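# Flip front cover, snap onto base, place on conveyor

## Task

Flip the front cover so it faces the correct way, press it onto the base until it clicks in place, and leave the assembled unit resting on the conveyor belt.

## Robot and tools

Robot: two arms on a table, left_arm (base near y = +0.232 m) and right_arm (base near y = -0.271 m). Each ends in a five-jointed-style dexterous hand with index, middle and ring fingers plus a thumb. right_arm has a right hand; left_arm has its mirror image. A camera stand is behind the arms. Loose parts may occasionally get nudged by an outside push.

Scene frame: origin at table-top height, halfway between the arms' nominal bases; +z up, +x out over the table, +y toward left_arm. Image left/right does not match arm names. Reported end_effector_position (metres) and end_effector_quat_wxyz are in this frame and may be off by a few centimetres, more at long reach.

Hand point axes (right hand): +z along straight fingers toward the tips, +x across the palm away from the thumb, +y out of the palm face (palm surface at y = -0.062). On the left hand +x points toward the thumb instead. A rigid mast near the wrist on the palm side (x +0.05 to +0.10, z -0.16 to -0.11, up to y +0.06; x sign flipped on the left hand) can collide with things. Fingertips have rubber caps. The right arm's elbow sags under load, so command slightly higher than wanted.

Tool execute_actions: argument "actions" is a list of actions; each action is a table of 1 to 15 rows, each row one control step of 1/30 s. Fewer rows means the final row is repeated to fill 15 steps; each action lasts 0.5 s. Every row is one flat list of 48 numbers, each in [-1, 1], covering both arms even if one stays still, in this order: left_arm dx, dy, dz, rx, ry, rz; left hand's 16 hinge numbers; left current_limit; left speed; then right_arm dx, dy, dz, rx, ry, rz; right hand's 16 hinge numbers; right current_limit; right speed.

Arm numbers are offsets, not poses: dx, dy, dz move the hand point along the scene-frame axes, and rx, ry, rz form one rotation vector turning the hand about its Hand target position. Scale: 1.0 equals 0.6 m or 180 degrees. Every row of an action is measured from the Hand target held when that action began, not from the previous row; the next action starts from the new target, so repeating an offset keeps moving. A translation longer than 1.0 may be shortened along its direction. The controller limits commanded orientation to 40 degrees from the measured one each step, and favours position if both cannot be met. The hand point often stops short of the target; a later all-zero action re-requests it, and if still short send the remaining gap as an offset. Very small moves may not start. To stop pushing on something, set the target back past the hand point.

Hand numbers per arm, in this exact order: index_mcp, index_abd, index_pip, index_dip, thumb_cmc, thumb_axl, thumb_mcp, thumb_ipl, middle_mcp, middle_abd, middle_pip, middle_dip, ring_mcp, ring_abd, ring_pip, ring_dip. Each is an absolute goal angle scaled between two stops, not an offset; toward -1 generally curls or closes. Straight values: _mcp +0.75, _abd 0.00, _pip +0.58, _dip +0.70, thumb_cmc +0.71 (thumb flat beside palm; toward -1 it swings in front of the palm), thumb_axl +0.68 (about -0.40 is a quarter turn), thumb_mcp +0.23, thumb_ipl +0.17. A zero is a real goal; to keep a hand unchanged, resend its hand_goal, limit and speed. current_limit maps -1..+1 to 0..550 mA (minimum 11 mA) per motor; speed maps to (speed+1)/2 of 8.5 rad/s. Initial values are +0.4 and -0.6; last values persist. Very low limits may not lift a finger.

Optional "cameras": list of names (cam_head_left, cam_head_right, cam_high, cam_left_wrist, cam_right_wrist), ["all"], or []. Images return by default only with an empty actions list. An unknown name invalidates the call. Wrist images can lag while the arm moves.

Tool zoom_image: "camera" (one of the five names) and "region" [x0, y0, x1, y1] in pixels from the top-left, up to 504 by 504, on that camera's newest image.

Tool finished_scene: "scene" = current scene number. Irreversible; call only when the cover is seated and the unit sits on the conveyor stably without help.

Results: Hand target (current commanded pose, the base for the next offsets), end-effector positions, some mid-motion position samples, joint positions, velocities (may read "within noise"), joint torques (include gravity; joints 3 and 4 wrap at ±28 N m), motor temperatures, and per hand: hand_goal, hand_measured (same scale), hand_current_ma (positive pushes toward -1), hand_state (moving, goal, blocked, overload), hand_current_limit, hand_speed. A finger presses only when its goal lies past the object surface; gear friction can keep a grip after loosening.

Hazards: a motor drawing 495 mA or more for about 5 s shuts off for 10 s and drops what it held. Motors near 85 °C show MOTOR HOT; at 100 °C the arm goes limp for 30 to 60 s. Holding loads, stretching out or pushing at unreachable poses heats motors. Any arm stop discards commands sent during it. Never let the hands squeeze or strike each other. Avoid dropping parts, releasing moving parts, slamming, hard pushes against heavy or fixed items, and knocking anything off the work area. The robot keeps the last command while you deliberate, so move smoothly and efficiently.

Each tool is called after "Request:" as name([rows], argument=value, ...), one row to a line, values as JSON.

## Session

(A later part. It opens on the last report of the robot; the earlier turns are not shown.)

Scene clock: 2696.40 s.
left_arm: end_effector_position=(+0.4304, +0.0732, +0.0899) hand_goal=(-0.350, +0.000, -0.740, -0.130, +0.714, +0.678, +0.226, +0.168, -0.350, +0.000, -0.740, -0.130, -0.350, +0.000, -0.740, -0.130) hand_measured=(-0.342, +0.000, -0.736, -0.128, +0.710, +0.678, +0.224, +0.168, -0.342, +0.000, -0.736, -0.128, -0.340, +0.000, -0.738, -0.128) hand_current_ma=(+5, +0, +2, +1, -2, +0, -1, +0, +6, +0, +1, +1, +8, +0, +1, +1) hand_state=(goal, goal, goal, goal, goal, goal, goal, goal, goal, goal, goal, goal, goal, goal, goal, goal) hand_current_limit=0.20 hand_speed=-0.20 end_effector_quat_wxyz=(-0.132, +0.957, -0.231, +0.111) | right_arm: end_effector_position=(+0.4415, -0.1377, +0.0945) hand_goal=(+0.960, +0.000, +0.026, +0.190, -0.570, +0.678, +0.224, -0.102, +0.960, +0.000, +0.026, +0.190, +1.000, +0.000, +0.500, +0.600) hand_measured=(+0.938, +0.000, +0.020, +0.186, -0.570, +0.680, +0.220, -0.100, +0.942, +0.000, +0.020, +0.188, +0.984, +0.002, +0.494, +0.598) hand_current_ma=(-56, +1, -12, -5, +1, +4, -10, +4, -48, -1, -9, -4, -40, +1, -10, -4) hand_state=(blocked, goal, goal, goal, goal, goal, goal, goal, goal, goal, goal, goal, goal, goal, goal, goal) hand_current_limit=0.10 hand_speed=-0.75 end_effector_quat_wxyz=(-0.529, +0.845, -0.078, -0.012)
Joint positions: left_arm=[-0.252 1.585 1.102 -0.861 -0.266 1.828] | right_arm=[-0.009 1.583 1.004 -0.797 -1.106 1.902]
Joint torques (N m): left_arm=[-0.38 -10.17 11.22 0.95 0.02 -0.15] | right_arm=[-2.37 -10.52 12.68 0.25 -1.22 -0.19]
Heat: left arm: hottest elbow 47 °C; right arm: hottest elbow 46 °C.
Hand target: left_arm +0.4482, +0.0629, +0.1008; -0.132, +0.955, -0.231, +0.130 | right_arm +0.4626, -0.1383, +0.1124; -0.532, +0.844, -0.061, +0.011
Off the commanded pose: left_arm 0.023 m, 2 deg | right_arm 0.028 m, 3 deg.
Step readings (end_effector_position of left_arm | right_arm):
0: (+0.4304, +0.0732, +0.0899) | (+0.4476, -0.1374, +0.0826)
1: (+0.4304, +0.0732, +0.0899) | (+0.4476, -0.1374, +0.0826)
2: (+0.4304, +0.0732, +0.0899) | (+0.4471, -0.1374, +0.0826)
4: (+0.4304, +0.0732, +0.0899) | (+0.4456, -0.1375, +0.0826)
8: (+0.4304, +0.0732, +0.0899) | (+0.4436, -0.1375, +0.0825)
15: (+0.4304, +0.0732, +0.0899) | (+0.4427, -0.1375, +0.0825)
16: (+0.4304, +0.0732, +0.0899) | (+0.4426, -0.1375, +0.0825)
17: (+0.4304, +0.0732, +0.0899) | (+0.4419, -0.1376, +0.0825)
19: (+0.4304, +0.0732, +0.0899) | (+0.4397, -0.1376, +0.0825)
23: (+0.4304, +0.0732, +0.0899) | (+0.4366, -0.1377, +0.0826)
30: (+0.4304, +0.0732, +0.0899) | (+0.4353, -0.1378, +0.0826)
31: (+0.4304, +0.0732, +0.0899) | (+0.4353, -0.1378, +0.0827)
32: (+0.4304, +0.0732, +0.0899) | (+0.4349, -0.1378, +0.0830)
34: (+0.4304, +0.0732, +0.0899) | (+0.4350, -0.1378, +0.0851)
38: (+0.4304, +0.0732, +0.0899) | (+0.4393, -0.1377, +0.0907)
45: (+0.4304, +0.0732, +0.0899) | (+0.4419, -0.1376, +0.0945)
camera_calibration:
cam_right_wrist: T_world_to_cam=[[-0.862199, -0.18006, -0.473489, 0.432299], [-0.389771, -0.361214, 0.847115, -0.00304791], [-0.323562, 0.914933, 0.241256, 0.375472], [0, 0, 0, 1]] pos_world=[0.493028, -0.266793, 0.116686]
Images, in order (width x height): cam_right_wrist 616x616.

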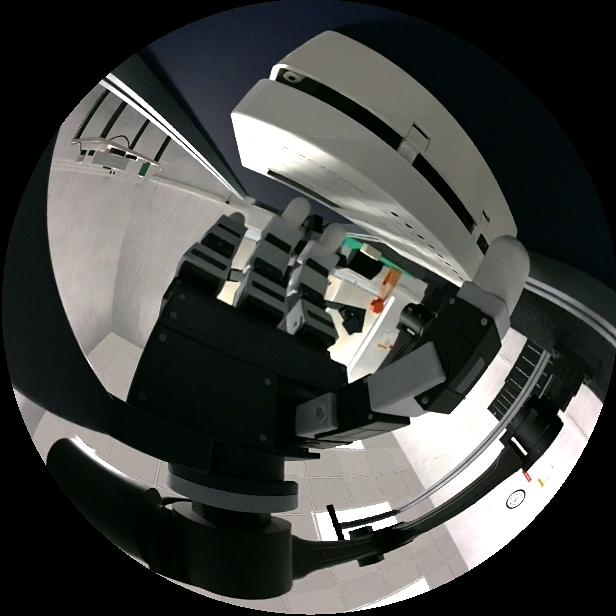

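Request:
execute_actions([
  [[0,0,0,0,0,0,-0.35,0,-0.74,-0.13,0.714,0.678,0.226,0.168,-0.35,0,-0.74,-0.13,-0.35,0,-0.74,-0.13,0.2,-0.2,0.0,0,0.05,0,0,0,0.96,0,0.025,0.19,-0.571,0.678,0.2247,-0.1027,0.96,0,0.025,0.19,1.0,0,0.5,0.6,0.1,-0.75]],
  [[0,0,0,0,0,0,-0.35,0,-0.74,-0.13,0.714,0.678,0.226,0.168,-0.35,0,-0.74,-0.13,-0.35,0,-0.74,-0.13,0.2,-0.2,0,0,0.06,0,0,0,0.96,0,0.025,0.19,-0.571,0.678,0.2247,-0.1027,0.96,0,0.025,0.19,1.0,0,0.5,0.6,0.3,-0.5]],
  [[0,0,0,0,0,0,-0.35,0,-0.74,-0.13,0.714,0.678,0.226,0.168,-0.35,0,-0.74,-0.13,-0.35,0,-0.74,-0.13,0.2,-0.2,0,0,0.06,0,0,0,0.96,0,0.025,0.19,-0.571,0.678,0.2247,-0.1027,0.96,0,0.025,0.19,1.0,0,0.5,0.6,0.5,-0.3]],
  [[0,0,0,0,0,0,-0.35,0,-0.74,-0.13,0.714,0.678,0.226,0.168,-0.35,0,-0.74,-0.13,-0.35,0,-0.74,-0.13,0.2,-0.2,0,0,0,0,0,0,0.5,0,-0.9,-0.17,0.71,0.678,0.2247,0.1,0.5,0,-0.9,-0.17,0.5,0,-0.9,-0.17,0.75,-0.2]],
  [[0,0,0,0,0,0,-0.35,0,-0.74,-0.13,0.714,0.678,0.226,0.168,-0.35,0,-0.74,-0.13,-0.35,0,-0.74,-0.13,0.2,-0.2,0,0,0,0,0,0,-0.05,0,-0.9,-0.17,0.71,0.678,0.2247,0.1,-0.05,0,-0.9,-0.17,-0.05,0,-0.9,-0.17,0.75,-0.2]],
], cameras=["cam_right_wrist","cam_left_wrist","cam_high"])

Scene clock: 2710.33 s.
left_arm: end_effector_position=(+0.4304, +0.0732, +0.0899) hand_goal=(-0.350, +0.000, -0.740, -0.130, +0.714, +0.678, +0.226, +0.168, -0.350, +0.000, -0.740, -0.130, -0.350, +0.000, -0.740, -0.130) hand_measured=(-0.342, +0.000, -0.736, -0.128, +0.710, +0.678, +0.224, +0.168, -0.342, +0.000, -0.736, -0.128, -0.340, +0.000, -0.738, -0.128) hand_current_ma=(+5, +0, +2, +1, -2, +0, -1, +0, +6, +0, +1, +1, +8, +0, +1, +1) hand_state=(goal, goal, goal, goal, goal, goal, goal, goal, goal, goal, goal, goal, goal, goal, goal, goal) hand_current_limit=0.20 hand_speed=-0.20 end_effector_quat_wxyz=(-0.132, +0.957, -0.231, +0.111) | right_arm: end_effector_position=(+0.4452, -0.1371, +0.1968) hand_goal=(-0.050, +0.000, -0.900, -0.170, +0.710, +0.678, +0.224, +0.100, -0.050, +0.000, -0.900, -0.170, -0.050, +0.000, -0.900, -0.170) hand_measured=(-0.046, +0.000, -0.892, -0.166, +0.692, +0.680, +0.220, +0.098, -0.048, +0.000, -0.894, -0.168, -0.048, +0.002, -0.894, -0.168) hand_current_ma=(+5, +1, +14, +5, -42, +3, -9, -6, +5, -1, +11, +4, +5, +1, +12, +4) hand_state=(goal, goal, goal, goal, goal, goal, goal, goal, goal, goal, goal, goal, goal, goal, goal, goal) hand_current_limit=0.75 hand_speed=-0.20 end_effector_quat_wxyz=(-0.531, +0.844, -0.076, -0.010)
Joint positions: left_arm=[-0.252 1.585 1.102 -0.861 -0.266 1.828] | right_arm=[-0.009 1.471 1.171 -1.071 -1.109 1.901]
Joint torques (N m): left_arm=[-0.38 -10.17 11.22 0.95 0.02 -0.15] | right_arm=[-2.37 -9.23 14.08 0.12 -0.91 -0.11]
Heat: left arm: hottest elbow 47 °C; right arm: hottest elbow 48 °C.
Hand target: left_arm +0.4482, +0.0629, +0.1008; -0.132, +0.955, -0.231, +0.130 | right_arm +0.4625, -0.1384, +0.2143; -0.532, +0.844, -0.061, +0.011
Off the commanded pose: left_arm 0.023 m, 2 deg | right_arm 0.025 m, 3 deg.
Step readings (end_effector_position of left_arm | right_arm):
0: (+0.4304, +0.0732, +0.0899) | (+0.4416, -0.1377, +0.0944)
1: (+0.4304, +0.0732, +0.0899) | (+0.4413, -0.1377, +0.0945)
2: (+0.4304, +0.0732, +0.0899) | (+0.4405, -0.1377, +0.0953)
4: (+0.4304, +0.0732, +0.0899) | (+0.4382, -0.1378, +0.0995)
8: (+0.4304, +0.0732, +0.0899) | (+0.4395, -0.1377, +0.1143)
15: (+0.4304, +0.0732, +0.0899) | (+0.4449, -0.1374, +0.1272)
16: (+0.4304, +0.0732, +0.0899) | (+0.4443, -0.1374, +0.1272)
17: (+0.4304, +0.0732, +0.0899) | (+0.4430, -0.1375, +0.1279)
19: (+0.4304, +0.0732, +0.0899) | (+0.4401, -0.1376, +0.1318)
23: (+0.4304, +0.0732, +0.0899) | (+0.4406, -0.1375, +0.1467)
30: (+0.4304, +0.0732, +0.0899) | (+0.4457, -0.1374, +0.1618)
31: (+0.4304, +0.0732, +0.0899) | (+0.4451, -0.1374, +0.1618)
32: (+0.4304, +0.0732, +0.0899) | (+0.4438, -0.1375, +0.1625)
34: (+0.4304, +0.0732, +0.0899) | (+0.4412, -0.1375, +0.1665)
38: (+0.4304, +0.0732, +0.0899) | (+0.4426, -0.1375, +0.1812)
45: (+0.4304, +0.0732, +0.0899) | (+0.4465, -0.1374, +0.1964)
46: (+0.4304, +0.0732, +0.0899) | (+0.4463, -0.1371, +0.1966)
47: (+0.4304, +0.0732, +0.0899) | (+0.4461, -0.1369, +0.1968)
49: (+0.4304, +0.0732, +0.0899) | (+0.4459, -0.1369, +0.1969)
53: (+0.4304, +0.0732, +0.0899) | (+0.4453, -0.1371, +0.1968)
60: (+0.4304, +0.0732, +0.0899) | (+0.4453, -0.1371, +0.1968)
61: (+0.4304, +0.0732, +0.0899) | (+0.4453, -0.1370, +0.1968)
62: (+0.4304, +0.0732, +0.0899) | (+0.4453, -0.1370, +0.1968)
64: (+0.4304, +0.0732, +0.0899) | (+0.4453, -0.1370, +0.1968)
68: (+0.4304, +0.0732, +0.0899) | (+0.4452, -0.1371, +0.1968)
75: (+0.4304, +0.0732, +0.0899) | (+0.4452, -0.1371, +0.1968)
camera_calibration:
cam_left_wrist: T_world_to_cam=[[-0.384423, 0.92095, 0.063798, 0.0626222], [0.426817, 0.116032, 0.896863, -0.311927], [0.818564, 0.372005, -0.437682, -0.21007], [0, 0, 0, 1]] pos_world=[0.329164, 0.0566685, 0.183817]
cam_right_wrist: T_world_to_cam=[[-0.858998, -0.179418, -0.479511, 0.483798], [-0.394651, -0.364593, 0.843399, -0.0856852], [-0.326148, 0.913718, 0.242377, 0.352238], [0, 0, 0, 1]] pos_world=[0.496648, -0.266284, 0.218879]
Images, in order (width x height): cam_high 504x504, cam_left_wrist 616x616, cam_right_wrist 616x616.

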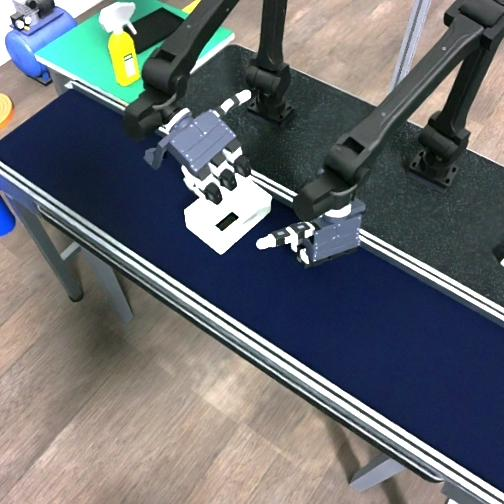

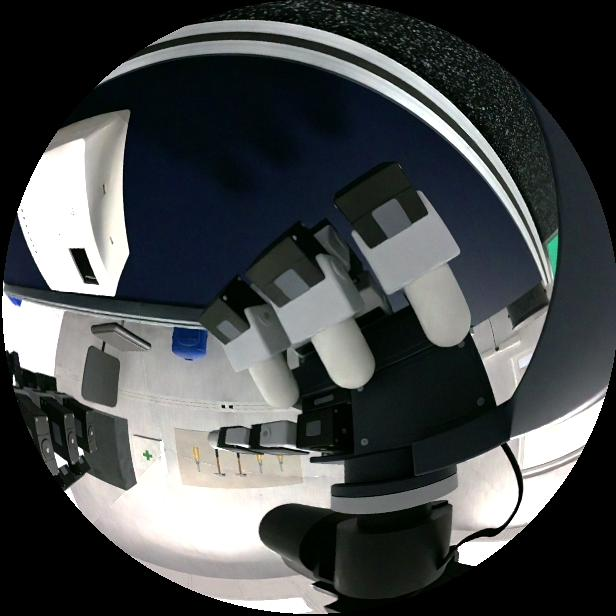

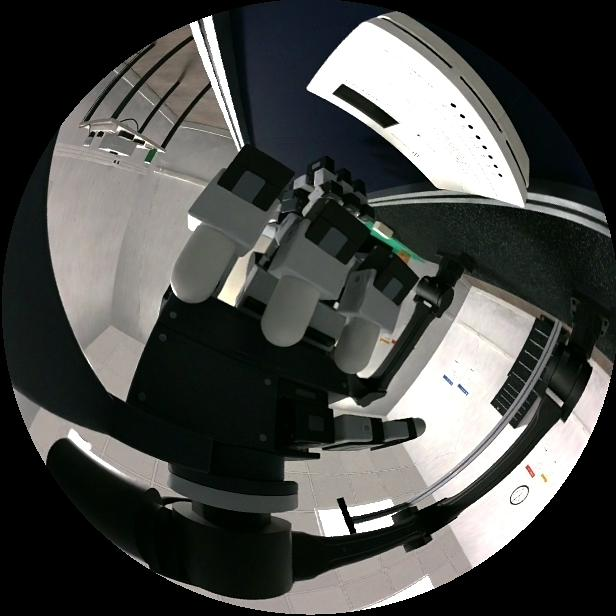

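Request:
zoom_image(camera="cam_left_wrist", region=[10, 100, 140, 310])

Request:
zoom_image(camera="cam_right_wrist", region=[300, 0, 560, 220])

Scaled by 2.400 from the camera's 616x616 image, which has a finer 880x880 frame.

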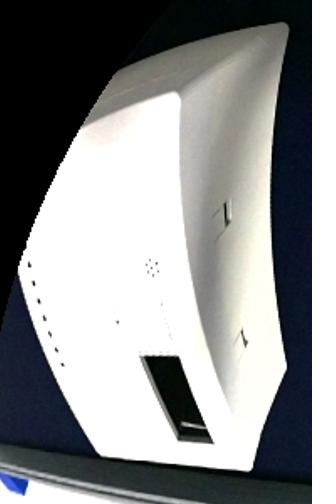

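Scaled by 1.938 from the camera's 616x616 image, which has a finer 880x880 frame.

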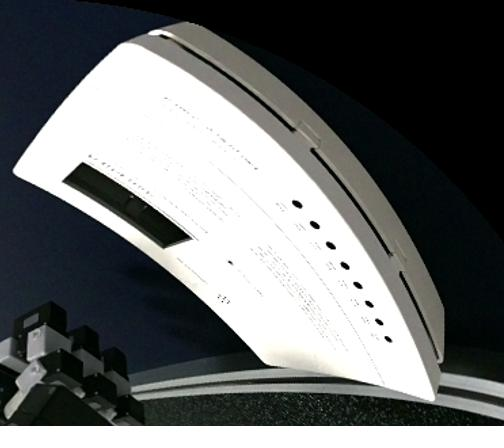

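Request:
execute_actions([
  [[0,0,0,0,0,0,-0.35,0,-0.74,-0.13,0.714,0.678,0.226,0.168,-0.35,0,-0.74,-0.13,-0.35,0,-0.74,-0.13,0.2,-0.2,-0.04,-0.05,-0.01,0,0,0,-0.05,0,-0.9,-0.17,0.71,0.678,0.2247,0.1,-0.05,0,-0.9,-0.17,-0.05,0,-0.9,-0.17,0.75,-0.5]],
  [[0,0,0,0,0,0,-0.35,0,-0.74,-0.13,0.714,0.678,0.226,0.168,-0.35,0,-0.74,-0.13,-0.35,0,-0.74,-0.13,0.2,-0.2,-0.04,-0.053,-0.02,0,0,0,-0.05,0,-0.9,-0.17,0.71,0.678,0.2247,0.1,-0.05,0,-0.9,-0.17,-0.05,0,-0.9,-0.17,0.75,-0.5]],
  [[0,0,0,0,0,0,-0.35,0,-0.74,-0.13,0.714,0.678,0.226,0.168,-0.35,0,-0.74,-0.13,-0.35,0,-0.74,-0.13,0.2,-0.2,-0.008,0,-0.05,0,0,0,-0.05,0,-0.9,-0.17,0.71,0.678,0.2247,0.1,-0.05,0,-0.9,-0.17,-0.05,0,-0.9,-0.17,0.75,-0.5]],
], cameras=["cam_right_wrist","cam_left_wrist","cam_high"])

Scene clock: 2727.73 s.
left_arm: end_effector_position=(+0.4304, +0.0732, +0.0899) hand_goal=(-0.350, +0.000, -0.740, -0.130, +0.714, +0.678, +0.226, +0.168, -0.350, +0.000, -0.740, -0.130, -0.350, +0.000, -0.740, -0.130) hand_measured=(-0.342, +0.000, -0.736, -0.128, +0.710, +0.678, +0.224, +0.168, -0.342, +0.000, -0.736, -0.128, -0.340, +0.000, -0.738, -0.128) hand_current_ma=(+5, +0, +2, +1, -2, +0, -1, +0, +6, +0, +1, +1, +8, +0, +1, +1) hand_state=(goal, goal, goal, goal, goal, goal, goal, goal, goal, goal, goal, goal, goal, goal, goal, goal) hand_current_limit=0.20 hand_speed=-0.20 end_effector_quat_wxyz=(-0.132, +0.957, -0.231, +0.111) | right_arm: end_effector_position=(+0.4107, -0.1991, +0.1775) hand_goal=(-0.050, +0.000, -0.900, -0.170, +0.710, +0.678, +0.224, +0.100, -0.050, +0.000, -0.900, -0.170, -0.050, +0.000, -0.900, -0.170) hand_measured=(-0.048, +0.000, -0.892, -0.166, +0.692, +0.680, +0.220, +0.098, -0.048, +0.000, -0.894, -0.168, -0.048, +0.002, -0.894, -0.168) hand_current_ma=(+4, +1, +14, +5, -41, +3, -9, -6, +3, -1, +11, +4, +3, +1, +11, +4) hand_state=(goal, goal, goal, goal, goal, goal, goal, goal, goal, goal, goal, goal, goal, goal, goal, goal) hand_current_limit=0.75 hand_speed=-0.50 end_effector_quat_wxyz=(-0.531, +0.845, -0.060, +0.016)
Joint positions: left_arm=[-0.252 1.585 1.102 -0.861 -0.266 1.828] | right_arm=[-0.164 1.43 1.082 -1.28 -1.12 1.549]
Joint torques (N m): left_arm=[-0.32 -10.17 11.22 0.95 0.02 -0.15] | right_arm=[-2.37 -6.89 7.65 0.51 -0.98 -0.13]
Heat: left arm: hottest elbow 47 °C; right arm: hottest elbow 50 °C.
Hand target: left_arm +0.4482, +0.0629, +0.1008; -0.132, +0.955, -0.231, +0.130 | right_arm +0.4097, -0.2001, +0.1663; -0.532, +0.844, -0.061, +0.011
Off the commanded pose: left_arm 0.023 m, 2 deg | right_arm 0.011 m, 1 deg.
Step readings (end_effector_position of left_arm | right_arm):
0: (+0.4304, +0.0732, +0.0899) | (+0.4452, -0.1371, +0.1968)
1: (+0.4304, +0.0732, +0.0899) | (+0.4452, -0.1373, +0.1968)
2: (+0.4304, +0.0732, +0.0899) | (+0.4444, -0.1387, +0.1968)
4: (+0.4304, +0.0732, +0.0899) | (+0.4415, -0.1432, +0.1979)
8: (+0.4304, +0.0732, +0.0899) | (+0.4394, -0.1591, +0.2033)
15: (+0.4304, +0.0732, +0.0899) | (+0.4370, -0.1682, +0.2061)
16: (+0.4304, +0.0732, +0.0899) | (+0.4367, -0.1684, +0.2061)
17: (+0.4304, +0.0732, +0.0899) | (+0.4360, -0.1701, +0.2059)
19: (+0.4304, +0.0732, +0.0899) | (+0.4315, -0.1743, +0.2049)
23: (+0.4304, +0.0732, +0.0899) | (+0.4210, -0.1897, +0.2009)
30: (+0.4304, +0.0732, +0.0899) | (+0.4178, -0.1998, +0.2001)
31: (+0.4304, +0.0732, +0.0899) | (+0.4176, -0.1998, +0.1999)
32: (+0.4304, +0.0732, +0.0899) | (+0.4174, -0.1998, +0.1990)
34: (+0.4304, +0.0732, +0.0899) | (+0.4155, -0.1995, +0.1935)
38: (+0.4304, +0.0732, +0.0899) | (+0.4091, -0.1988, +0.1813)
45: (+0.4304, +0.0732, +0.0899) | (+0.4102, -0.1991, +0.1775)
camera_calibration:
cam_left_wrist: T_world_to_cam=[[-0.384423, 0.92095, 0.063798, 0.0626222], [0.426817, 0.116032, 0.896863, -0.311927], [0.818564, 0.372005, -0.437682, -0.21007], [0, 0, 0, 1]] pos_world=[0.329164, 0.0566685, 0.183817]
cam_right_wrist: T_world_to_cam=[[-0.828856, -0.181153, -0.529322, 0.429908], [-0.444398, -0.361576, 0.819618, -0.0802555], [-0.339866, 0.914575, 0.21919, 0.412271], [0, 0, 0, 1]] pos_world=[0.460783, -0.328192, 0.202973]
Images, in order (width x height): cam_high 504x504, cam_left_wrist 616x616, cam_right_wrist 616x616.

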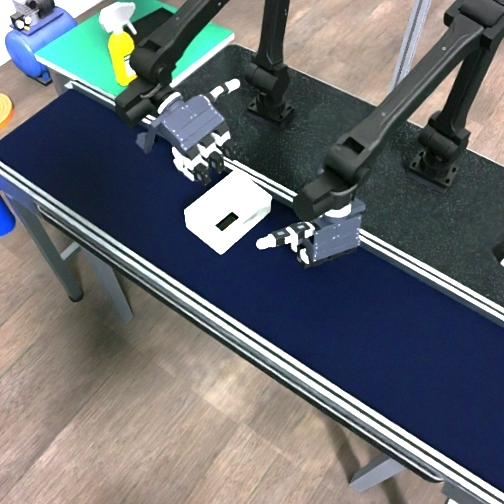

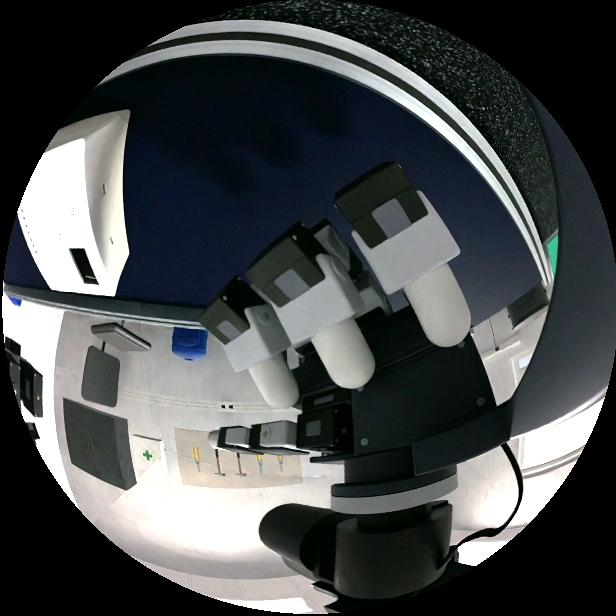

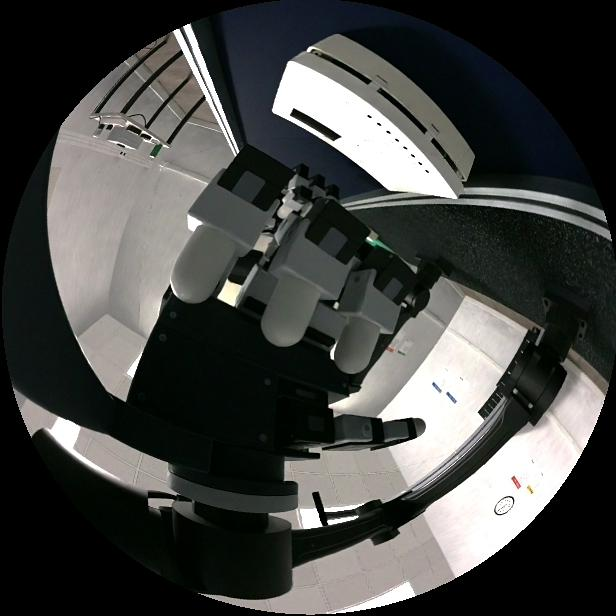

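Request:
zoom_image(camera="cam_right_wrist", region=[260, 20, 500, 220])

Request:
zoom_image(camera="cam_high", region=[120, 90, 300, 270])

Scaled by 2.100 from the camera's 616x616 image, which has a finer 880x880 frame.

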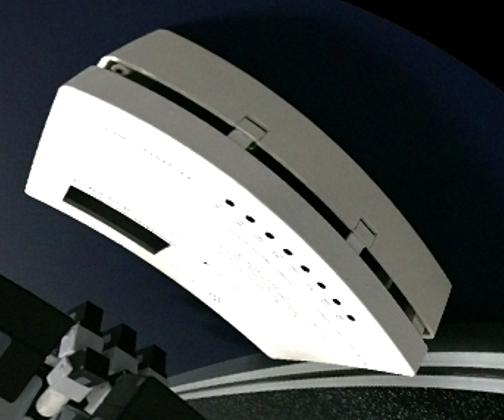

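Scaled by 2.800.

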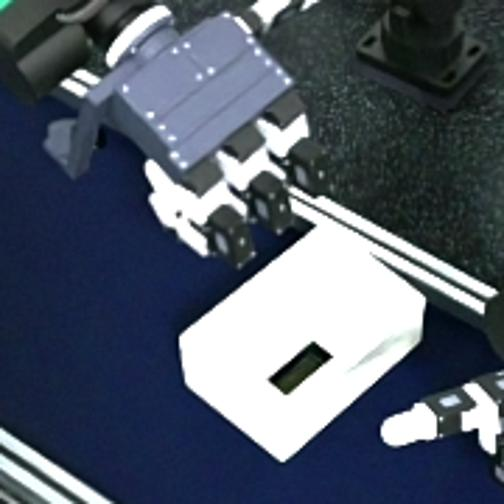

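Request:
execute_actions([
  [[0,0,0,0,0,0,-0.35,0,-0.74,-0.13,0.714,0.678,0.226,0.168,-0.35,0,-0.74,-0.13,-0.35,0,-0.74,-0.13,0.2,-0.2,0.0,0.004,-0.06,0,0,0,-0.05,0,-0.9,-0.17,0.71,0.678,0.2247,0.1,-0.05,0,-0.9,-0.17,-0.05,0,-0.9,-0.17,0.75,-0.5]],
  [[0,0,0,0,0,0,-0.35,0,-0.74,-0.13,0.714,0.678,0.226,0.168,-0.35,0,-0.74,-0.13,-0.35,0,-0.74,-0.13,0.2,-0.2,0,0,-0.05,0,0,0,-0.05,0,-0.9,-0.17,0.71,0.678,0.2247,0.1,-0.05,0,-0.9,-0.17,-0.05,0,-0.9,-0.17,0.75,-0.5]],
], cameras=["cam_right_wrist","cam_left_wrist","cam_high"])

Request:
zoom_image(camera="cam_left_wrist", region=[0, 100, 150, 400])

Request:
zoom_image(camera="cam_high", region=[120, 90, 300, 270])

Scene clock: 2747.73 s.
left_arm: end_effector_position=(+0.4304, +0.0732, +0.0899) hand_goal=(-0.350, +0.000, -0.740, -0.130, +0.714, +0.678, +0.226, +0.168, -0.350, +0.000, -0.740, -0.130, -0.350, +0.000, -0.740, -0.130) hand_measured=(-0.342, +0.000, -0.736, -0.128, +0.710, +0.678, +0.224, +0.168, -0.342, +0.000, -0.736, -0.128, -0.340, +0.000, -0.738, -0.128) hand_current_ma=(+5, +0, +2, +1, -2, +0, -1, +0, +6, +0, +1, +1, +8, +0, +1, +1) hand_state=(goal, goal, goal, goal, goal, goal, goal, goal, goal, goal, goal, goal, goal, goal, goal, goal) hand_current_limit=0.20 hand_speed=-0.20 end_effector_quat_wxyz=(-0.132, +0.957, -0.231, +0.111) | right_arm: end_effector_position=(+0.4134, -0.1993, +0.1091) hand_goal=(-0.050, +0.000, -0.900, -0.170, +0.710, +0.678, +0.224, +0.100, -0.050, +0.000, -0.900, -0.170, -0.050, +0.000, -0.900, -0.170) hand_measured=(-0.048, +0.000, -0.892, -0.166, +0.694, +0.680, +0.220, +0.098, -0.048, +0.000, -0.894, -0.168, -0.048, +0.002, -0.894, -0.168) hand_current_ma=(+4, +1, +14, +5, -39, +3, -9, -6, +3, -1, +11, +4, +3, +1, +11, +4) hand_state=(goal, goal, goal, goal, goal, goal, goal, goal, goal, goal, goal, goal, goal, goal, goal, goal) hand_current_limit=0.75 hand_speed=-0.50 end_effector_quat_wxyz=(-0.532, +0.845, -0.057, +0.019)
Joint positions: left_arm=[-0.252 1.585 1.102 -0.861 -0.266 1.828] | right_arm=[-0.164 1.515 0.976 -1.082 -1.121 1.547]
Joint torques (N m): left_arm=[-0.38 -10.17 11.21 0.95 0.02 -0.15] | right_arm=[-1.9 -7.59 7.04 0.51 -0.95 0.01]
Heat: left arm: hottest elbow 47 °C; right arm: hottest elbow 49 °C.
Hand target: left_arm +0.4482, +0.0629, +0.1008; -0.132, +0.955, -0.231, +0.130 | right_arm +0.4097, -0.1978, +0.1003; -0.532, +0.844, -0.061, +0.011
Off the commanded pose: left_arm 0.023 m, 2 deg | right_arm 0.010 m, 1 deg.
Step readings (end_effector_position of left_arm | right_arm):
0: (+0.4304, +0.0732, +0.0899) | (+0.4107, -0.1991, +0.1774)
1: (+0.4304, +0.0732, +0.0899) | (+0.4110, -0.1992, +0.1773)
2: (+0.4304, +0.0732, +0.0899) | (+0.4118, -0.1992, +0.1757)
4: (+0.4304, +0.0732, +0.0899) | (+0.4125, -0.1992, +0.1685)
8: (+0.4304, +0.0732, +0.0899) | (+0.4096, -0.1988, +0.1491)
15: (+0.4304, +0.0732, +0.0899) | (+0.4118, -0.1991, +0.1386)
16: (+0.4304, +0.0732, +0.0899) | (+0.4121, -0.1991, +0.1384)
17: (+0.4304, +0.0732, +0.0899) | (+0.4130, -0.1993, +0.1373)
19: (+0.4304, +0.0732, +0.0899) | (+0.4145, -0.1995, +0.1326)
23: (+0.4304, +0.0732, +0.0899) | (+0.4125, -0.1992, +0.1181)
30: (+0.4304, +0.0732, +0.0899) | (+0.4128, -0.1992, +0.1091)
camera_calibration:
cam_left_wrist: T_world_to_cam=[[-0.384423, 0.92095, 0.063798, 0.0626222], [0.426817, 0.116032, 0.896863, -0.311927], [0.818564, 0.372005, -0.437682, -0.21007], [0, 0, 0, 1]] pos_world=[0.329164, 0.0566685, 0.183817]
cam_right_wrist: T_world_to_cam=[[-0.824541, -0.181516, -0.535896, 0.394824], [-0.450679, -0.361943, 0.816018, -0.0201618], [-0.342084, 0.914357, 0.216631, 0.429548], [0, 0, 0, 1]] pos_world=[0.463403, -0.328391, 0.134983]
Images, in order (width x height): cam_high 504x504, cam_left_wrist 616x616, cam_right_wrist 616x616.

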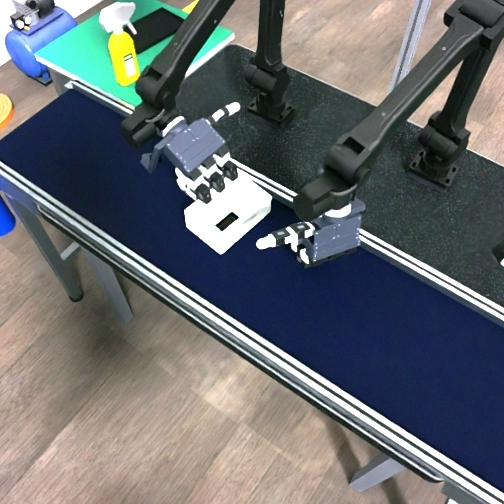

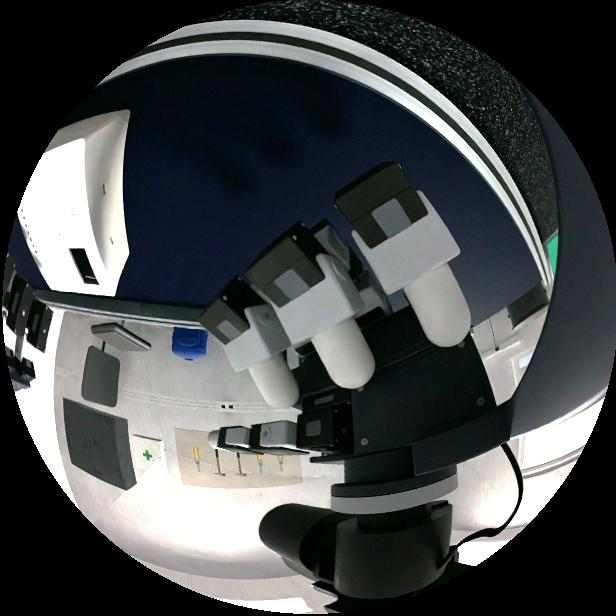

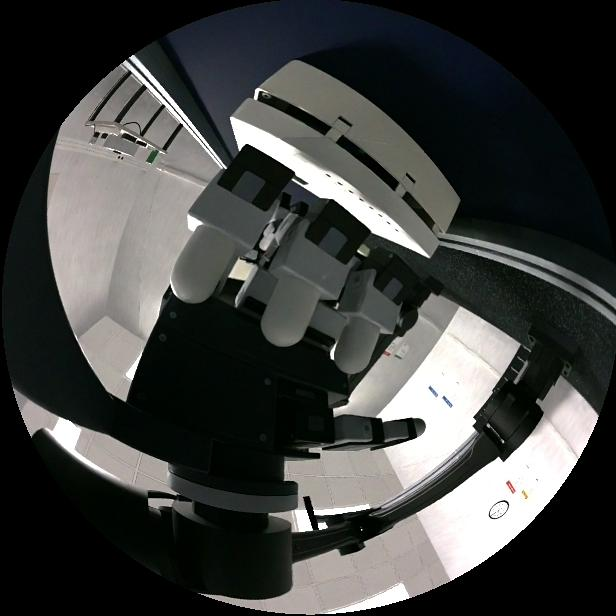

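Scaled by 1.680 from the camera's 616x616 image, which has a finer 880x880 frame.

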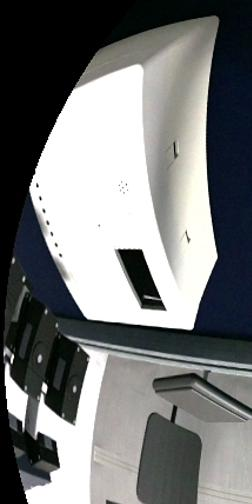

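Scaled by 2.800.

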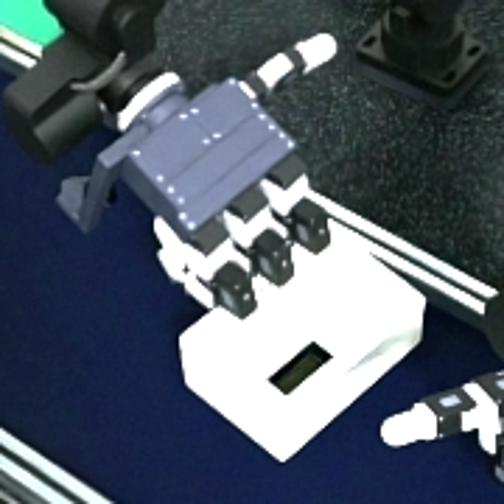

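Request:
execute_actions([
  [[0,0,0,0,0,0,-0.35,0,-0.74,-0.13,0.714,0.678,0.226,0.168,-0.35,0,-0.74,-0.13,-0.35,0,-0.74,-0.13,0.2,-0.2,0.0,0.0,-0.015,0,0,0,-0.05,0,-0.9,-0.17,0.71,0.678,0.2247,0.1,-0.05,0,-0.9,-0.17,-0.05,0,-0.9,-0.17,0.75,-0.5]],
  [[0,0,0,0,0,0,-0.35,0,-0.74,-0.13,0.714,0.678,0.226,0.168,-0.35,0,-0.74,-0.13,-0.35,0,-0.74,-0.13,0.2,-0.2,0,0,-0.012,0,0,0,-0.05,0,-0.9,-0.17,0.71,0.678,0.2247,0.1,-0.05,0,-0.9,-0.17,-0.05,0,-0.9,-0.17,0.75,-0.5]],
], cameras=["cam_right_wrist"])

Request:
zoom_image(camera="cam_right_wrist", region=[210, 40, 480, 310])

Scene clock: 2753.93 s.
left_arm: end_effector_position=(+0.4304, +0.0732, +0.0899) hand_goal=(-0.350, +0.000, -0.740, -0.130, +0.714, +0.678, +0.226, +0.168, -0.350, +0.000, -0.740, -0.130, -0.350, +0.000, -0.740, -0.130) hand_measured=(-0.342, +0.000, -0.736, -0.128, +0.710, +0.678, +0.224, +0.168, -0.342, +0.000, -0.736, -0.128, -0.340, +0.000, -0.738, -0.128) hand_current_ma=(+5, +0, +2, +1, -2, +0, -1, +0, +6, +0, +1, +1, +8, +0, +1, +1) hand_state=(goal, goal, goal, goal, goal, goal, goal, goal, goal, goal, goal, goal, goal, goal, goal, goal) hand_current_limit=0.20 hand_speed=-0.20 end_effector_quat_wxyz=(-0.132, +0.957, -0.231, +0.111) | right_arm: end_effector_position=(+0.4150, -0.1995, +0.0949) hand_goal=(-0.050, +0.000, -0.900, -0.170, +0.710, +0.678, +0.224, +0.100, -0.050, +0.000, -0.900, -0.170, -0.050, +0.000, -0.900, -0.170) hand_measured=(-0.048, +0.000, -0.892, -0.166, +0.694, +0.680, +0.220, +0.098, -0.048, +0.000, -0.894, -0.168, -0.048, +0.002, -0.894, -0.168) hand_current_ma=(+4, +1, +14, +5, -39, +3, -9, -6, +3, -1, +11, +4, +3, +1, +11, +4) hand_state=(goal, goal, goal, goal, goal, goal, goal, goal, goal, goal, goal, goal, goal, goal, goal, goal) hand_current_limit=0.75 hand_speed=-0.50 end_effector_quat_wxyz=(-0.531, +0.845, -0.056, +0.022)
Joint positions: left_arm=[-0.252 1.585 1.102 -0.861 -0.266 1.828] | right_arm=[-0.164 1.536 0.958 -1.036 -1.121 1.547]
Joint torques (N m): left_arm=[-0.38 -10.17 11.22 0.95 0.02 -0.15] | right_arm=[-1.9 -7.36 6.64 0.51 -0.95 0.01]
Heat: left arm: hottest elbow 47 °C; right arm: hottest elbow 49 °C.
Hand target: left_arm +0.4482, +0.0629, +0.1008; -0.132, +0.955, -0.231, +0.130 | right_arm +0.4098, -0.1978, +0.0841; -0.532, +0.844, -0.061, +0.011
Off the commanded pose: left_arm 0.023 m, 2 deg | right_arm 0.012 m, 1 deg.
Step readings (end_effector_position of left_arm | right_arm):
0: (+0.4304, +0.0732, +0.0899) | (+0.4135, -0.1993, +0.1090)
1: (+0.4304, +0.0732, +0.0899) | (+0.4135, -0.1993, +0.1090)
2: (+0.4304, +0.0732, +0.0899) | (+0.4140, -0.1994, +0.1090)
4: (+0.4304, +0.0732, +0.0899) | (+0.4156, -0.1996, +0.1085)
8: (+0.4304, +0.0732, +0.0899) | (+0.4156, -0.1996, +0.1054)
15: (+0.4304, +0.0732, +0.0899) | (+0.4147, -0.1995, +0.1023)
16: (+0.4304, +0.0732, +0.0899) | (+0.4148, -0.1995, +0.1023)
17: (+0.4304, +0.0732, +0.0899) | (+0.4153, -0.1996, +0.1021)
19: (+0.4304, +0.0732, +0.0899) | (+0.4164, -0.1997, +0.1013)
23: (+0.4304, +0.0732, +0.0899) | (+0.4156, -0.1996, +0.0975)
30: (+0.4304, +0.0732, +0.0899) | (+0.4148, -0.1995, +0.0949)
camera_calibration:
cam_right_wrist: T_world_to_cam=[[-0.821058, -0.181985, -0.541059, 0.387389], [-0.455913, -0.361326, 0.81338, -0.00551783], [-0.343522, 0.914508, 0.2137, 0.434221], [0, 0, 0, 1]] pos_world=[0.464718, -0.328593, 0.121296]
Images, in order (width x height): cam_right_wrist 616x616.

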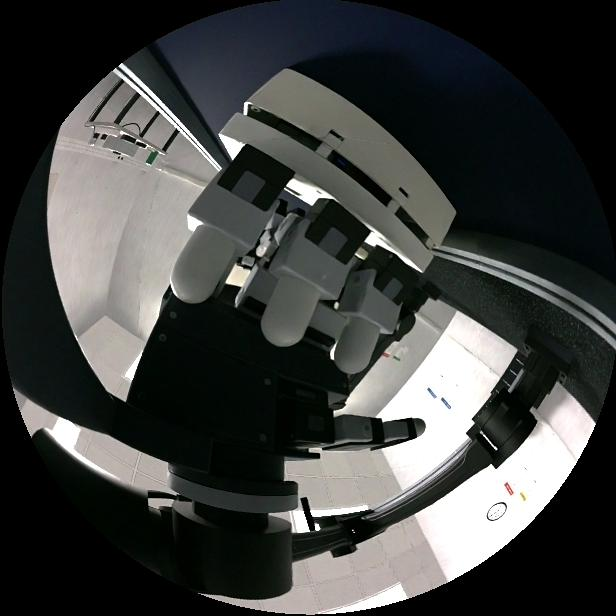

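Scaled by 1.867 from the camera's 616x616 image, which has a finer 880x880 frame.

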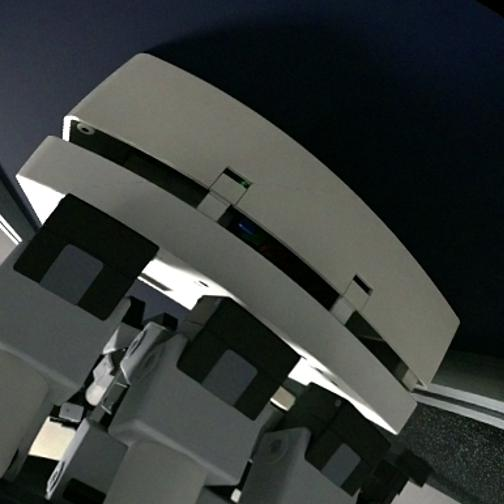

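Request:
execute_actions([
  [[0,0,0,0,0,0,-0.35,0,-0.74,-0.13,0.714,0.678,0.226,0.168,-0.35,0,-0.74,-0.13,-0.35,0,-0.74,-0.13,0.2,-0.2,0.0,0.0,-0.012,0,0,0,-0.05,0,-0.9,-0.17,0.71,0.678,0.2247,0.1,-0.05,0,-0.9,-0.17,-0.05,0,-0.9,-0.17,0.75,-0.5]],
  [[0,0,0,0,0,0,-0.35,0,-0.74,-0.13,0.714,0.678,0.226,0.168,-0.35,0,-0.74,-0.13,-0.35,0,-0.74,-0.13,0.2,-0.2,0,0,-0.01,0,0,0,-0.05,0,-0.9,-0.17,0.71,0.678,0.2247,0.1,-0.05,0,-0.9,-0.17,-0.05,0,-0.9,-0.17,0.75,-0.5]],
], cameras=["cam_right_wrist"])

Request:
zoom_image(camera="cam_right_wrist", region=[210, 40, 480, 310])

Scene clock: 2759.53 s.
left_arm: end_effector_position=(+0.4304, +0.0732, +0.0899) hand_goal=(-0.350, +0.000, -0.740, -0.130, +0.714, +0.678, +0.226, +0.168, -0.350, +0.000, -0.740, -0.130, -0.350, +0.000, -0.740, -0.130) hand_measured=(-0.342, +0.000, -0.736, -0.128, +0.710, +0.678, +0.224, +0.168, -0.342, +0.000, -0.736, -0.128, -0.340, +0.000, -0.738, -0.128) hand_current_ma=(+5, +0, +2, +1, -2, +0, -1, +0, +6, +0, +1, +1, +8, +0, +1, +1) hand_state=(goal, goal, goal, goal, goal, goal, goal, goal, goal, goal, goal, goal, goal, goal, goal, goal) hand_current_limit=0.20 hand_speed=-0.20 end_effector_quat_wxyz=(-0.132, +0.957, -0.231, +0.111) | right_arm: end_effector_position=(+0.4153, -0.1996, +0.0818) hand_goal=(-0.050, +0.000, -0.900, -0.170, +0.710, +0.678, +0.224, +0.100, -0.050, +0.000, -0.900, -0.170, -0.050, +0.000, -0.900, -0.170) hand_measured=(-0.048, +0.000, -0.892, -0.166, +0.694, +0.680, +0.220, +0.098, -0.048, +0.000, -0.894, -0.168, -0.048, +0.002, -0.894, -0.168) hand_current_ma=(+4, +1, +14, +5, -39, +3, -9, -6, +3, -1, +11, +4, +3, +1, +11, +4) hand_state=(goal, goal, goal, goal, goal, goal, goal, goal, goal, goal, goal, goal, goal, goal, goal, goal) hand_current_limit=0.75 hand_speed=-0.50 end_effector_quat_wxyz=(-0.531, +0.845, -0.056, +0.022)
Joint positions: left_arm=[-0.252 1.585 1.102 -0.861 -0.266 1.828] | right_arm=[-0.164 1.558 0.942 -0.998 -1.121 1.547]
Joint torques (N m): left_arm=[-0.38 -10.23 11.21 0.95 0.02 -0.15] | right_arm=[-1.9 -7.41 6.43 0.53 -0.95 0.01]
Heat: left arm: hottest elbow 47 °C; right arm: hottest elbow 48 °C.
Hand target: left_arm +0.4482, +0.0629, +0.1008; -0.132, +0.955, -0.231, +0.130 | right_arm +0.4097, -0.1977, +0.0709; -0.532, +0.844, -0.061, +0.011
Off the commanded pose: left_arm 0.023 m, 2 deg | right_arm 0.012 m, 1 deg.
Step readings (end_effector_position of left_arm | right_arm):
0: (+0.4304, +0.0732, +0.0899) | (+0.4150, -0.1995, +0.0949)
1: (+0.4304, +0.0732, +0.0899) | (+0.4151, -0.1995, +0.0949)
2: (+0.4304, +0.0732, +0.0899) | (+0.4154, -0.1996, +0.0947)
4: (+0.4304, +0.0732, +0.0899) | (+0.4167, -0.1997, +0.0940)
8: (+0.4304, +0.0732, +0.0899) | (+0.4160, -0.1996, +0.0904)
15: (+0.4304, +0.0732, +0.0899) | (+0.4150, -0.1995, +0.0877)
16: (+0.4304, +0.0732, +0.0899) | (+0.4151, -0.1995, +0.0877)
17: (+0.4304, +0.0732, +0.0899) | (+0.4155, -0.1996, +0.0875)
19: (+0.4304, +0.0732, +0.0899) | (+0.4165, -0.1997, +0.0870)
23: (+0.4304, +0.0732, +0.0899) | (+0.4171, -0.1998, +0.0845)
30: (+0.4304, +0.0732, +0.0899) | (+0.4152, -0.1995, +0.0818)
camera_calibration:
cam_right_wrist: T_world_to_cam=[[-0.820831, -0.182034, -0.541388, 0.380545], [-0.456243, -0.361282, 0.813214, 0.00550576], [-0.343626, 0.914516, 0.213499, 0.437231], [0, 0, 0, 1]] pos_world=[0.465119, -0.328593, 0.108197]
Images, in order (width x height): cam_right_wrist 616x616.

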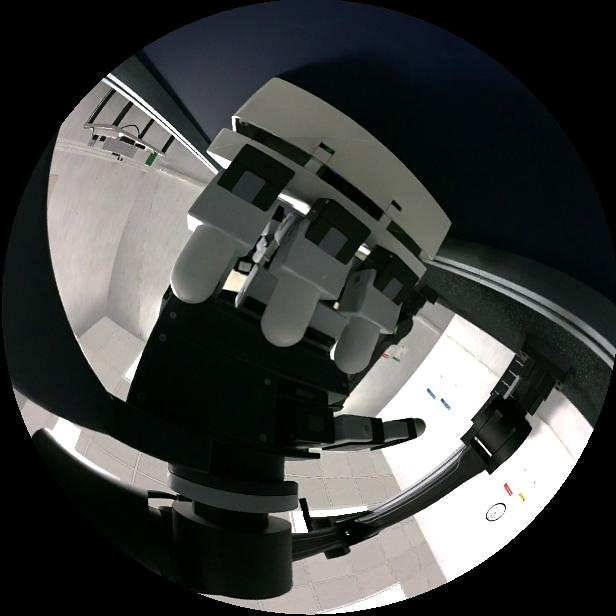

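Scaled by 1.867 from the camera's 616x616 image, which has a finer 880x880 frame.

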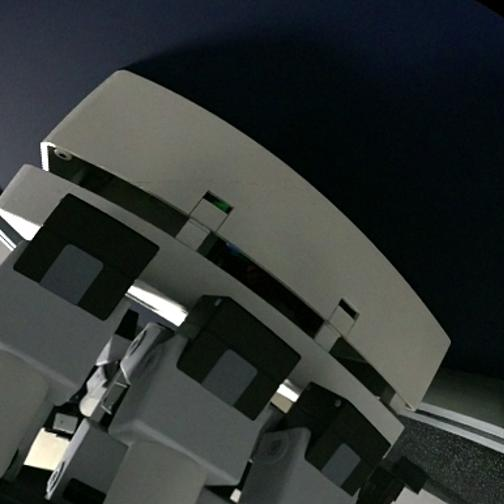

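Request:
execute_actions([
  [[0,0,0,0,0,0,-0.35,0,-0.74,-0.13,0.714,0.678,0.226,0.168,-0.35,0,-0.74,-0.13,-0.35,0,-0.74,-0.13,0.2,-0.2,0.0,0.0,-0.01,0,0,0,-0.05,0,-0.9,-0.17,0.71,0.678,0.2247,0.1,-0.05,0,-0.9,-0.17,-0.05,0,-0.9,-0.17,0.75,-0.5]],
  [[0,0,0,0,0,0,-0.35,0,-0.74,-0.13,0.714,0.678,0.226,0.168,-0.35,0,-0.74,-0.13,-0.35,0,-0.74,-0.13,0.2,-0.2,0,0,-0.01,0,0,0,-0.05,0,-0.9,-0.17,0.71,0.678,0.2247,0.1,-0.05,0,-0.9,-0.17,-0.05,0,-0.9,-0.17,0.75,-0.5]],
], cameras=["cam_right_wrist","cam_left_wrist"])

Request:
zoom_image(camera="cam_right_wrist", region=[210, 40, 480, 310])

Scene clock: 2764.90 s.
left_arm: end_effector_position=(+0.4304, +0.0732, +0.0899) hand_goal=(-0.350, +0.000, -0.740, -0.130, +0.714, +0.678, +0.226, +0.168, -0.350, +0.000, -0.740, -0.130, -0.350, +0.000, -0.740, -0.130) hand_measured=(-0.342, +0.000, -0.736, -0.128, +0.710, +0.678, +0.224, +0.168, -0.342, +0.000, -0.736, -0.128, -0.340, +0.000, -0.738, -0.128) hand_current_ma=(+5, +0, +2, +1, -2, +0, -1, +0, +6, +0, +1, +1, +8, +0, +1, +1) hand_state=(goal, goal, goal, goal, goal, goal, goal, goal, goal, goal, goal, goal, goal, goal, goal, goal) hand_current_limit=0.20 hand_speed=-0.20 end_effector_quat_wxyz=(-0.132, +0.957, -0.231, +0.111) | right_arm: end_effector_position=(+0.4187, -0.1998, +0.0741) hand_goal=(-0.050, +0.000, -0.900, -0.170, +0.710, +0.678, +0.224, +0.100, -0.050, +0.000, -0.900, -0.170, -0.050, +0.000, -0.900, -0.170) hand_measured=(-0.048, +0.000, -0.892, -0.166, +0.694, +0.680, +0.220, +0.098, -0.048, +0.000, -0.894, -0.168, -0.048, +0.002, -0.894, -0.168) hand_current_ma=(+4, +1, +14, +5, -39, +3, -9, -6, +3, -1, +11, +4, +3, +1, +11, +4) hand_state=(goal, goal, goal, goal, goal, goal, goal, goal, goal, goal, goal, goal, goal, goal, goal, goal) hand_current_limit=0.75 hand_speed=-0.50 end_effector_quat_wxyz=(-0.532, +0.845, -0.053, +0.027)
Joint positions: left_arm=[-0.252 1.585 1.102 -0.861 -0.266 1.828] | right_arm=[-0.164 1.572 0.936 -0.966 -1.122 1.547]
Joint torques (N m): left_arm=[-0.38 -10.17 11.21 0.95 0.02 -0.15] | right_arm=[-1.9 -7.06 5.76 0.57 -0.9 0]
Heat: left arm: hottest elbow 47 °C; right arm: hottest elbow 48 °C.
Hand target: left_arm +0.4482, +0.0629, +0.1008; -0.132, +0.955, -0.231, +0.130 | right_arm +0.4097, -0.1977, +0.0589; -0.532, +0.844, -0.061, +0.011
Off the commanded pose: left_arm 0.023 m, 2 deg | right_arm 0.018 m, 2 deg.
Step readings (end_effector_position of left_arm | right_arm):
0: (+0.4304, +0.0732, +0.0899) | (+0.4153, -0.1996, +0.0818)
1: (+0.4304, +0.0732, +0.0899) | (+0.4154, -0.1996, +0.0818)
2: (+0.4304, +0.0732, +0.0899) | (+0.4157, -0.1996, +0.0816)
4: (+0.4304, +0.0732, +0.0899) | (+0.4167, -0.1997, +0.0809)
8: (+0.4304, +0.0732, +0.0899) | (+0.4172, -0.1998, +0.0783)
15: (+0.4304, +0.0732, +0.0899) | (+0.4155, -0.1996, +0.0759)
16: (+0.4304, +0.0732, +0.0899) | (+0.4156, -0.1996, +0.0759)
17: (+0.4304, +0.0732, +0.0899) | (+0.4159, -0.1996, +0.0758)
19: (+0.4304, +0.0732, +0.0899) | (+0.4169, -0.1998, +0.0752)
23: (+0.4304, +0.0732, +0.0899) | (+0.4181, -0.1997, +0.0743)
30: (+0.4304, +0.0732, +0.0899) | (+0.4186, -0.1997, +0.0741)
camera_calibration:
cam_left_wrist: T_world_to_cam=[[-0.384423, 0.92095, 0.063798, 0.0626222], [0.426817, 0.116032, 0.896863, -0.311927], [0.818564, 0.372005, -0.437682, -0.21007], [0, 0, 0, 1]] pos_world=[0.329164, 0.0566685, 0.183817]
cam_right_wrist: T_world_to_cam=[[-0.814775, -0.18183, -0.550527, 0.377256], [-0.465318, -0.361365, 0.808019, 0.0174017], [-0.345863, 0.914524, 0.209822, 0.441408], [0, 0, 0, 1]] pos_world=[0.468143, -0.328793, 0.101012]
Images, in order (width x height): cam_left_wrist 616x616, cam_right_wrist 616x616.

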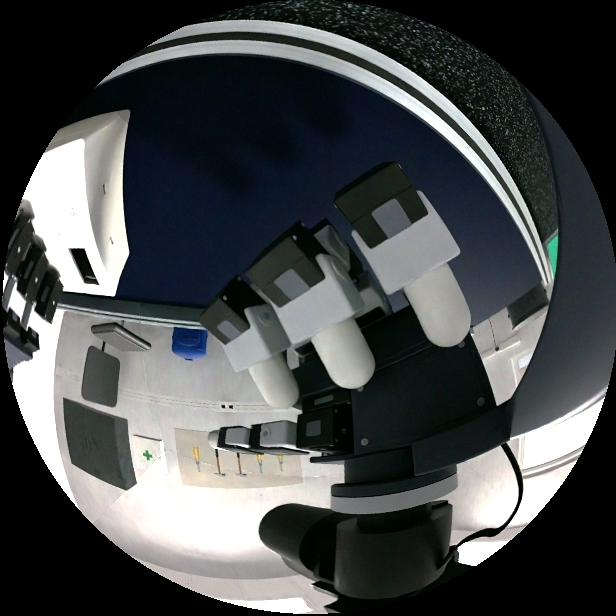

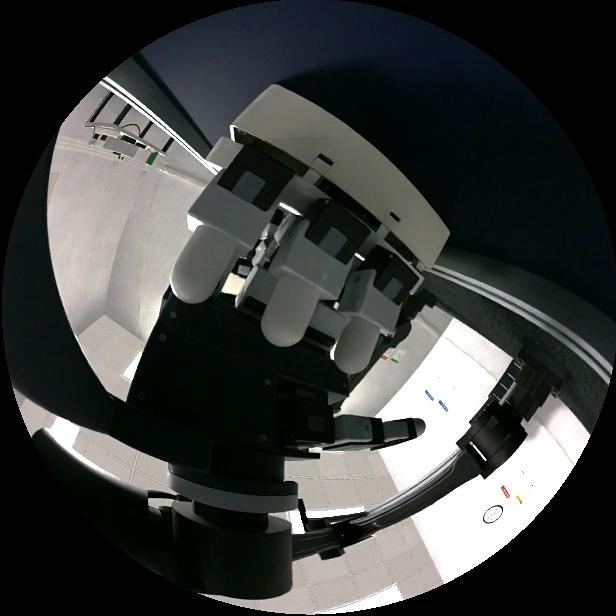

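Scaled by 1.867 from the camera's 616x616 image, which has a finer 880x880 frame.

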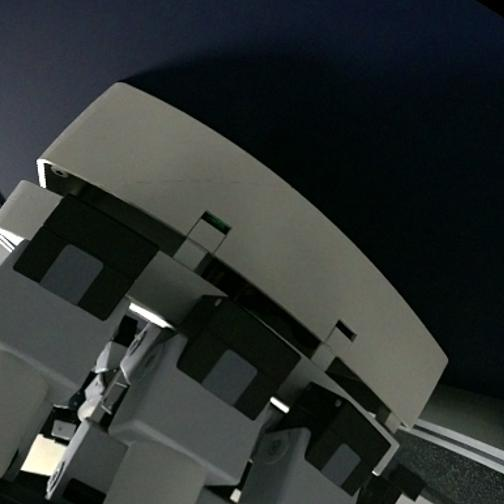

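Request:
execute_actions([
  [[0,0,0,0,0,0,-0.35,0,-0.74,-0.13,0.714,0.678,0.226,0.168,-0.35,0,-0.74,-0.13,-0.35,0,-0.74,-0.13,0.2,-0.2,-0.003,-0.001,-0.02,-0.003,0.0025,0,-0.05,0,-0.9,-0.17,0.71,0.678,0.2247,0.1,-0.05,0,-0.9,-0.17,-0.05,0,-0.9,-0.17,0.75,-0.5]],
  [[0,0,0,0,0,0,-0.35,0,-0.74,-0.13,0.714,0.678,0.226,0.168,-0.35,0,-0.74,-0.13,-0.35,0,-0.74,-0.13,0.2,-0.2,-0.003,-0.001,-0.02,-0.003,0.0025,0,-0.05,0,-0.9,-0.17,0.71,0.678,0.2247,0.1,-0.05,0,-0.9,-0.17,-0.05,0,-0.9,-0.17,0.75,-0.5]],
], cameras=["cam_right_wrist","cam_left_wrist"])

Request:
zoom_image(camera="cam_right_wrist", region=[210, 40, 480, 310])

Scene clock: 2772.03 s.
left_arm: end_effector_position=(+0.4304, +0.0732, +0.0899) hand_goal=(-0.350, +0.000, -0.740, -0.130, +0.714, +0.678, +0.226, +0.168, -0.350, +0.000, -0.740, -0.130, -0.350, +0.000, -0.740, -0.130) hand_measured=(-0.342, +0.000, -0.736, -0.128, +0.710, +0.678, +0.224, +0.168, -0.342, +0.000, -0.736, -0.128, -0.340, +0.000, -0.738, -0.128) hand_current_ma=(+5, +0, +2, +1, -2, +0, -1, +0, +6, +0, +1, +1, +8, +0, +1, +1) hand_state=(goal, goal, goal, goal, goal, goal, goal, goal, goal, goal, goal, goal, goal, goal, goal, goal) hand_current_limit=0.20 hand_speed=-0.20 end_effector_quat_wxyz=(-0.132, +0.957, -0.231, +0.111) | right_arm: end_effector_position=(+0.4208, -0.1998, +0.0627) hand_goal=(-0.050, +0.000, -0.900, -0.170, +0.710, +0.678, +0.224, +0.100, -0.050, +0.000, -0.900, -0.170, -0.050, +0.000, -0.900, -0.170) hand_measured=(-0.048, +0.000, -0.892, -0.166, +0.694, +0.680, +0.220, +0.098, -0.048, +0.000, -0.894, -0.168, -0.050, -0.004, -0.894, -0.168) hand_current_ma=(+3, +1, +14, +5, -39, +3, -9, -6, +3, -1, +11, +4, +0, -6, +11, +4) hand_state=(goal, goal, goal, goal, goal, goal, goal, goal, goal, goal, goal, goal, goal, goal, goal, goal) hand_current_limit=0.75 hand_speed=-0.50 end_effector_quat_wxyz=(-0.532, +0.845, -0.046, +0.036)
Joint positions: left_arm=[-0.252 1.585 1.102 -0.861 -0.266 1.828] | right_arm=[-0.164 1.586 0.916 -0.913 -1.124 1.545]
Joint torques (N m): left_arm=[-0.38 -10.17 11.21 0.94 0.02 -0.15] | right_arm=[-1.61 -5.25 5.12 0.73 -0.06 0.12]
Heat: left arm: hottest elbow 47 °C; right arm: hottest elbow 48 °C.
Hand target: left_arm +0.4482, +0.0629, +0.1008; -0.132, +0.955, -0.231, +0.130 | right_arm +0.4060, -0.1989, +0.0348; -0.524, +0.849, -0.066, +0.005
Off the commanded pose: left_arm 0.023 m, 2 deg | right_arm 0.031 m, 4 deg.
Step readings (end_effector_position of left_arm | right_arm):
0: (+0.4304, +0.0732, +0.0899) | (+0.4187, -0.1998, +0.0741)
1: (+0.4304, +0.0732, +0.0899) | (+0.4186, -0.1997, +0.0740)
2: (+0.4304, +0.0732, +0.0899) | (+0.4187, -0.1998, +0.0734)
4: (+0.4304, +0.0732, +0.0899) | (+0.4186, -0.1999, +0.0714)
8: (+0.4304, +0.0732, +0.0899) | (+0.4174, -0.1993, +0.0654)
15: (+0.4304, +0.0732, +0.0899) | (+0.4180, -0.1995, +0.0653)
16: (+0.4304, +0.0732, +0.0899) | (+0.4181, -0.1995, +0.0652)
17: (+0.4304, +0.0732, +0.0899) | (+0.4184, -0.1995, +0.0650)
19: (+0.4304, +0.0732, +0.0899) | (+0.4189, -0.1996, +0.0641)
23: (+0.4304, +0.0732, +0.0899) | (+0.4198, -0.1997, +0.0630)
30: (+0.4304, +0.0732, +0.0899) | (+0.4209, -0.1998, +0.0628)
camera_calibration:
cam_left_wrist: T_world_to_cam=[[-0.384423, 0.92095, 0.063798, 0.0626222], [0.426817, 0.116032, 0.896863, -0.311927], [0.818564, 0.372005, -0.437682, -0.21007], [0, 0, 0, 1]] pos_world=[0.329164, 0.0566685, 0.183817]
cam_right_wrist: T_world_to_cam=[[-0.802119, -0.183316, -0.568332, 0.368191], [-0.482899, -0.360767, 0.797907, 0.0357553], [-0.351304, 0.914463, 0.200855, 0.447463], [0, 0, 0, 1]] pos_world=[0.469795, -0.328794, 0.0908502]
Images, in order (width x height): cam_left_wrist 616x616, cam_right_wrist 616x616.

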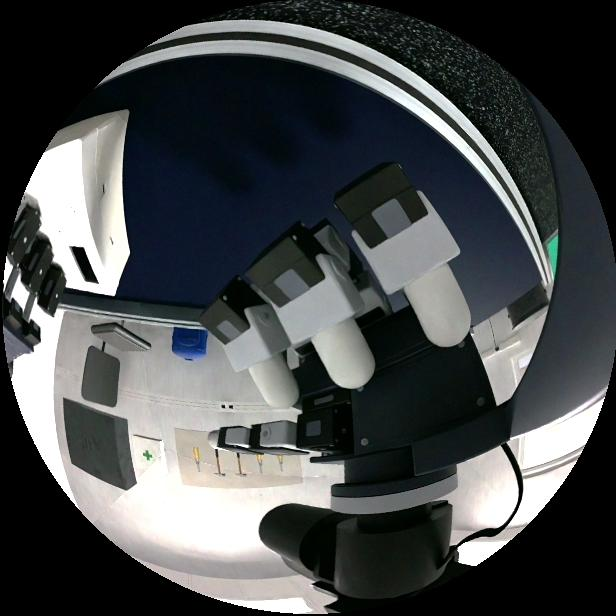

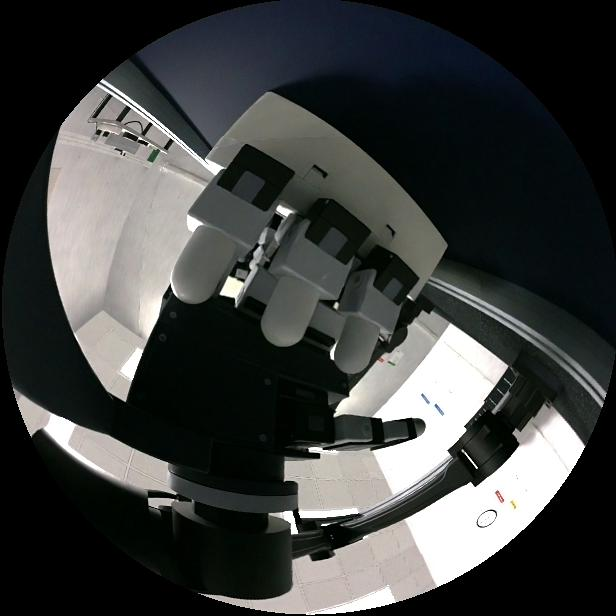

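Scaled by 1.867 from the camera's 616x616 image, which has a finer 880x880 frame.

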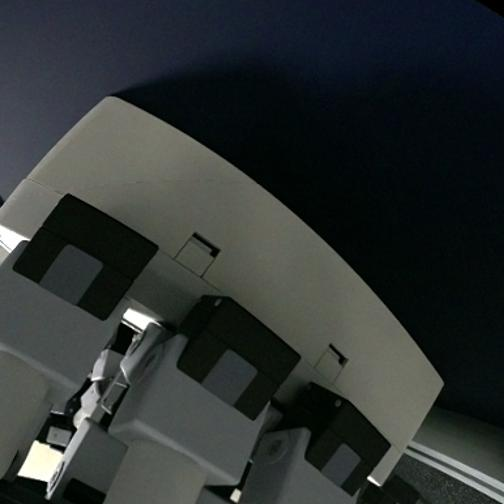

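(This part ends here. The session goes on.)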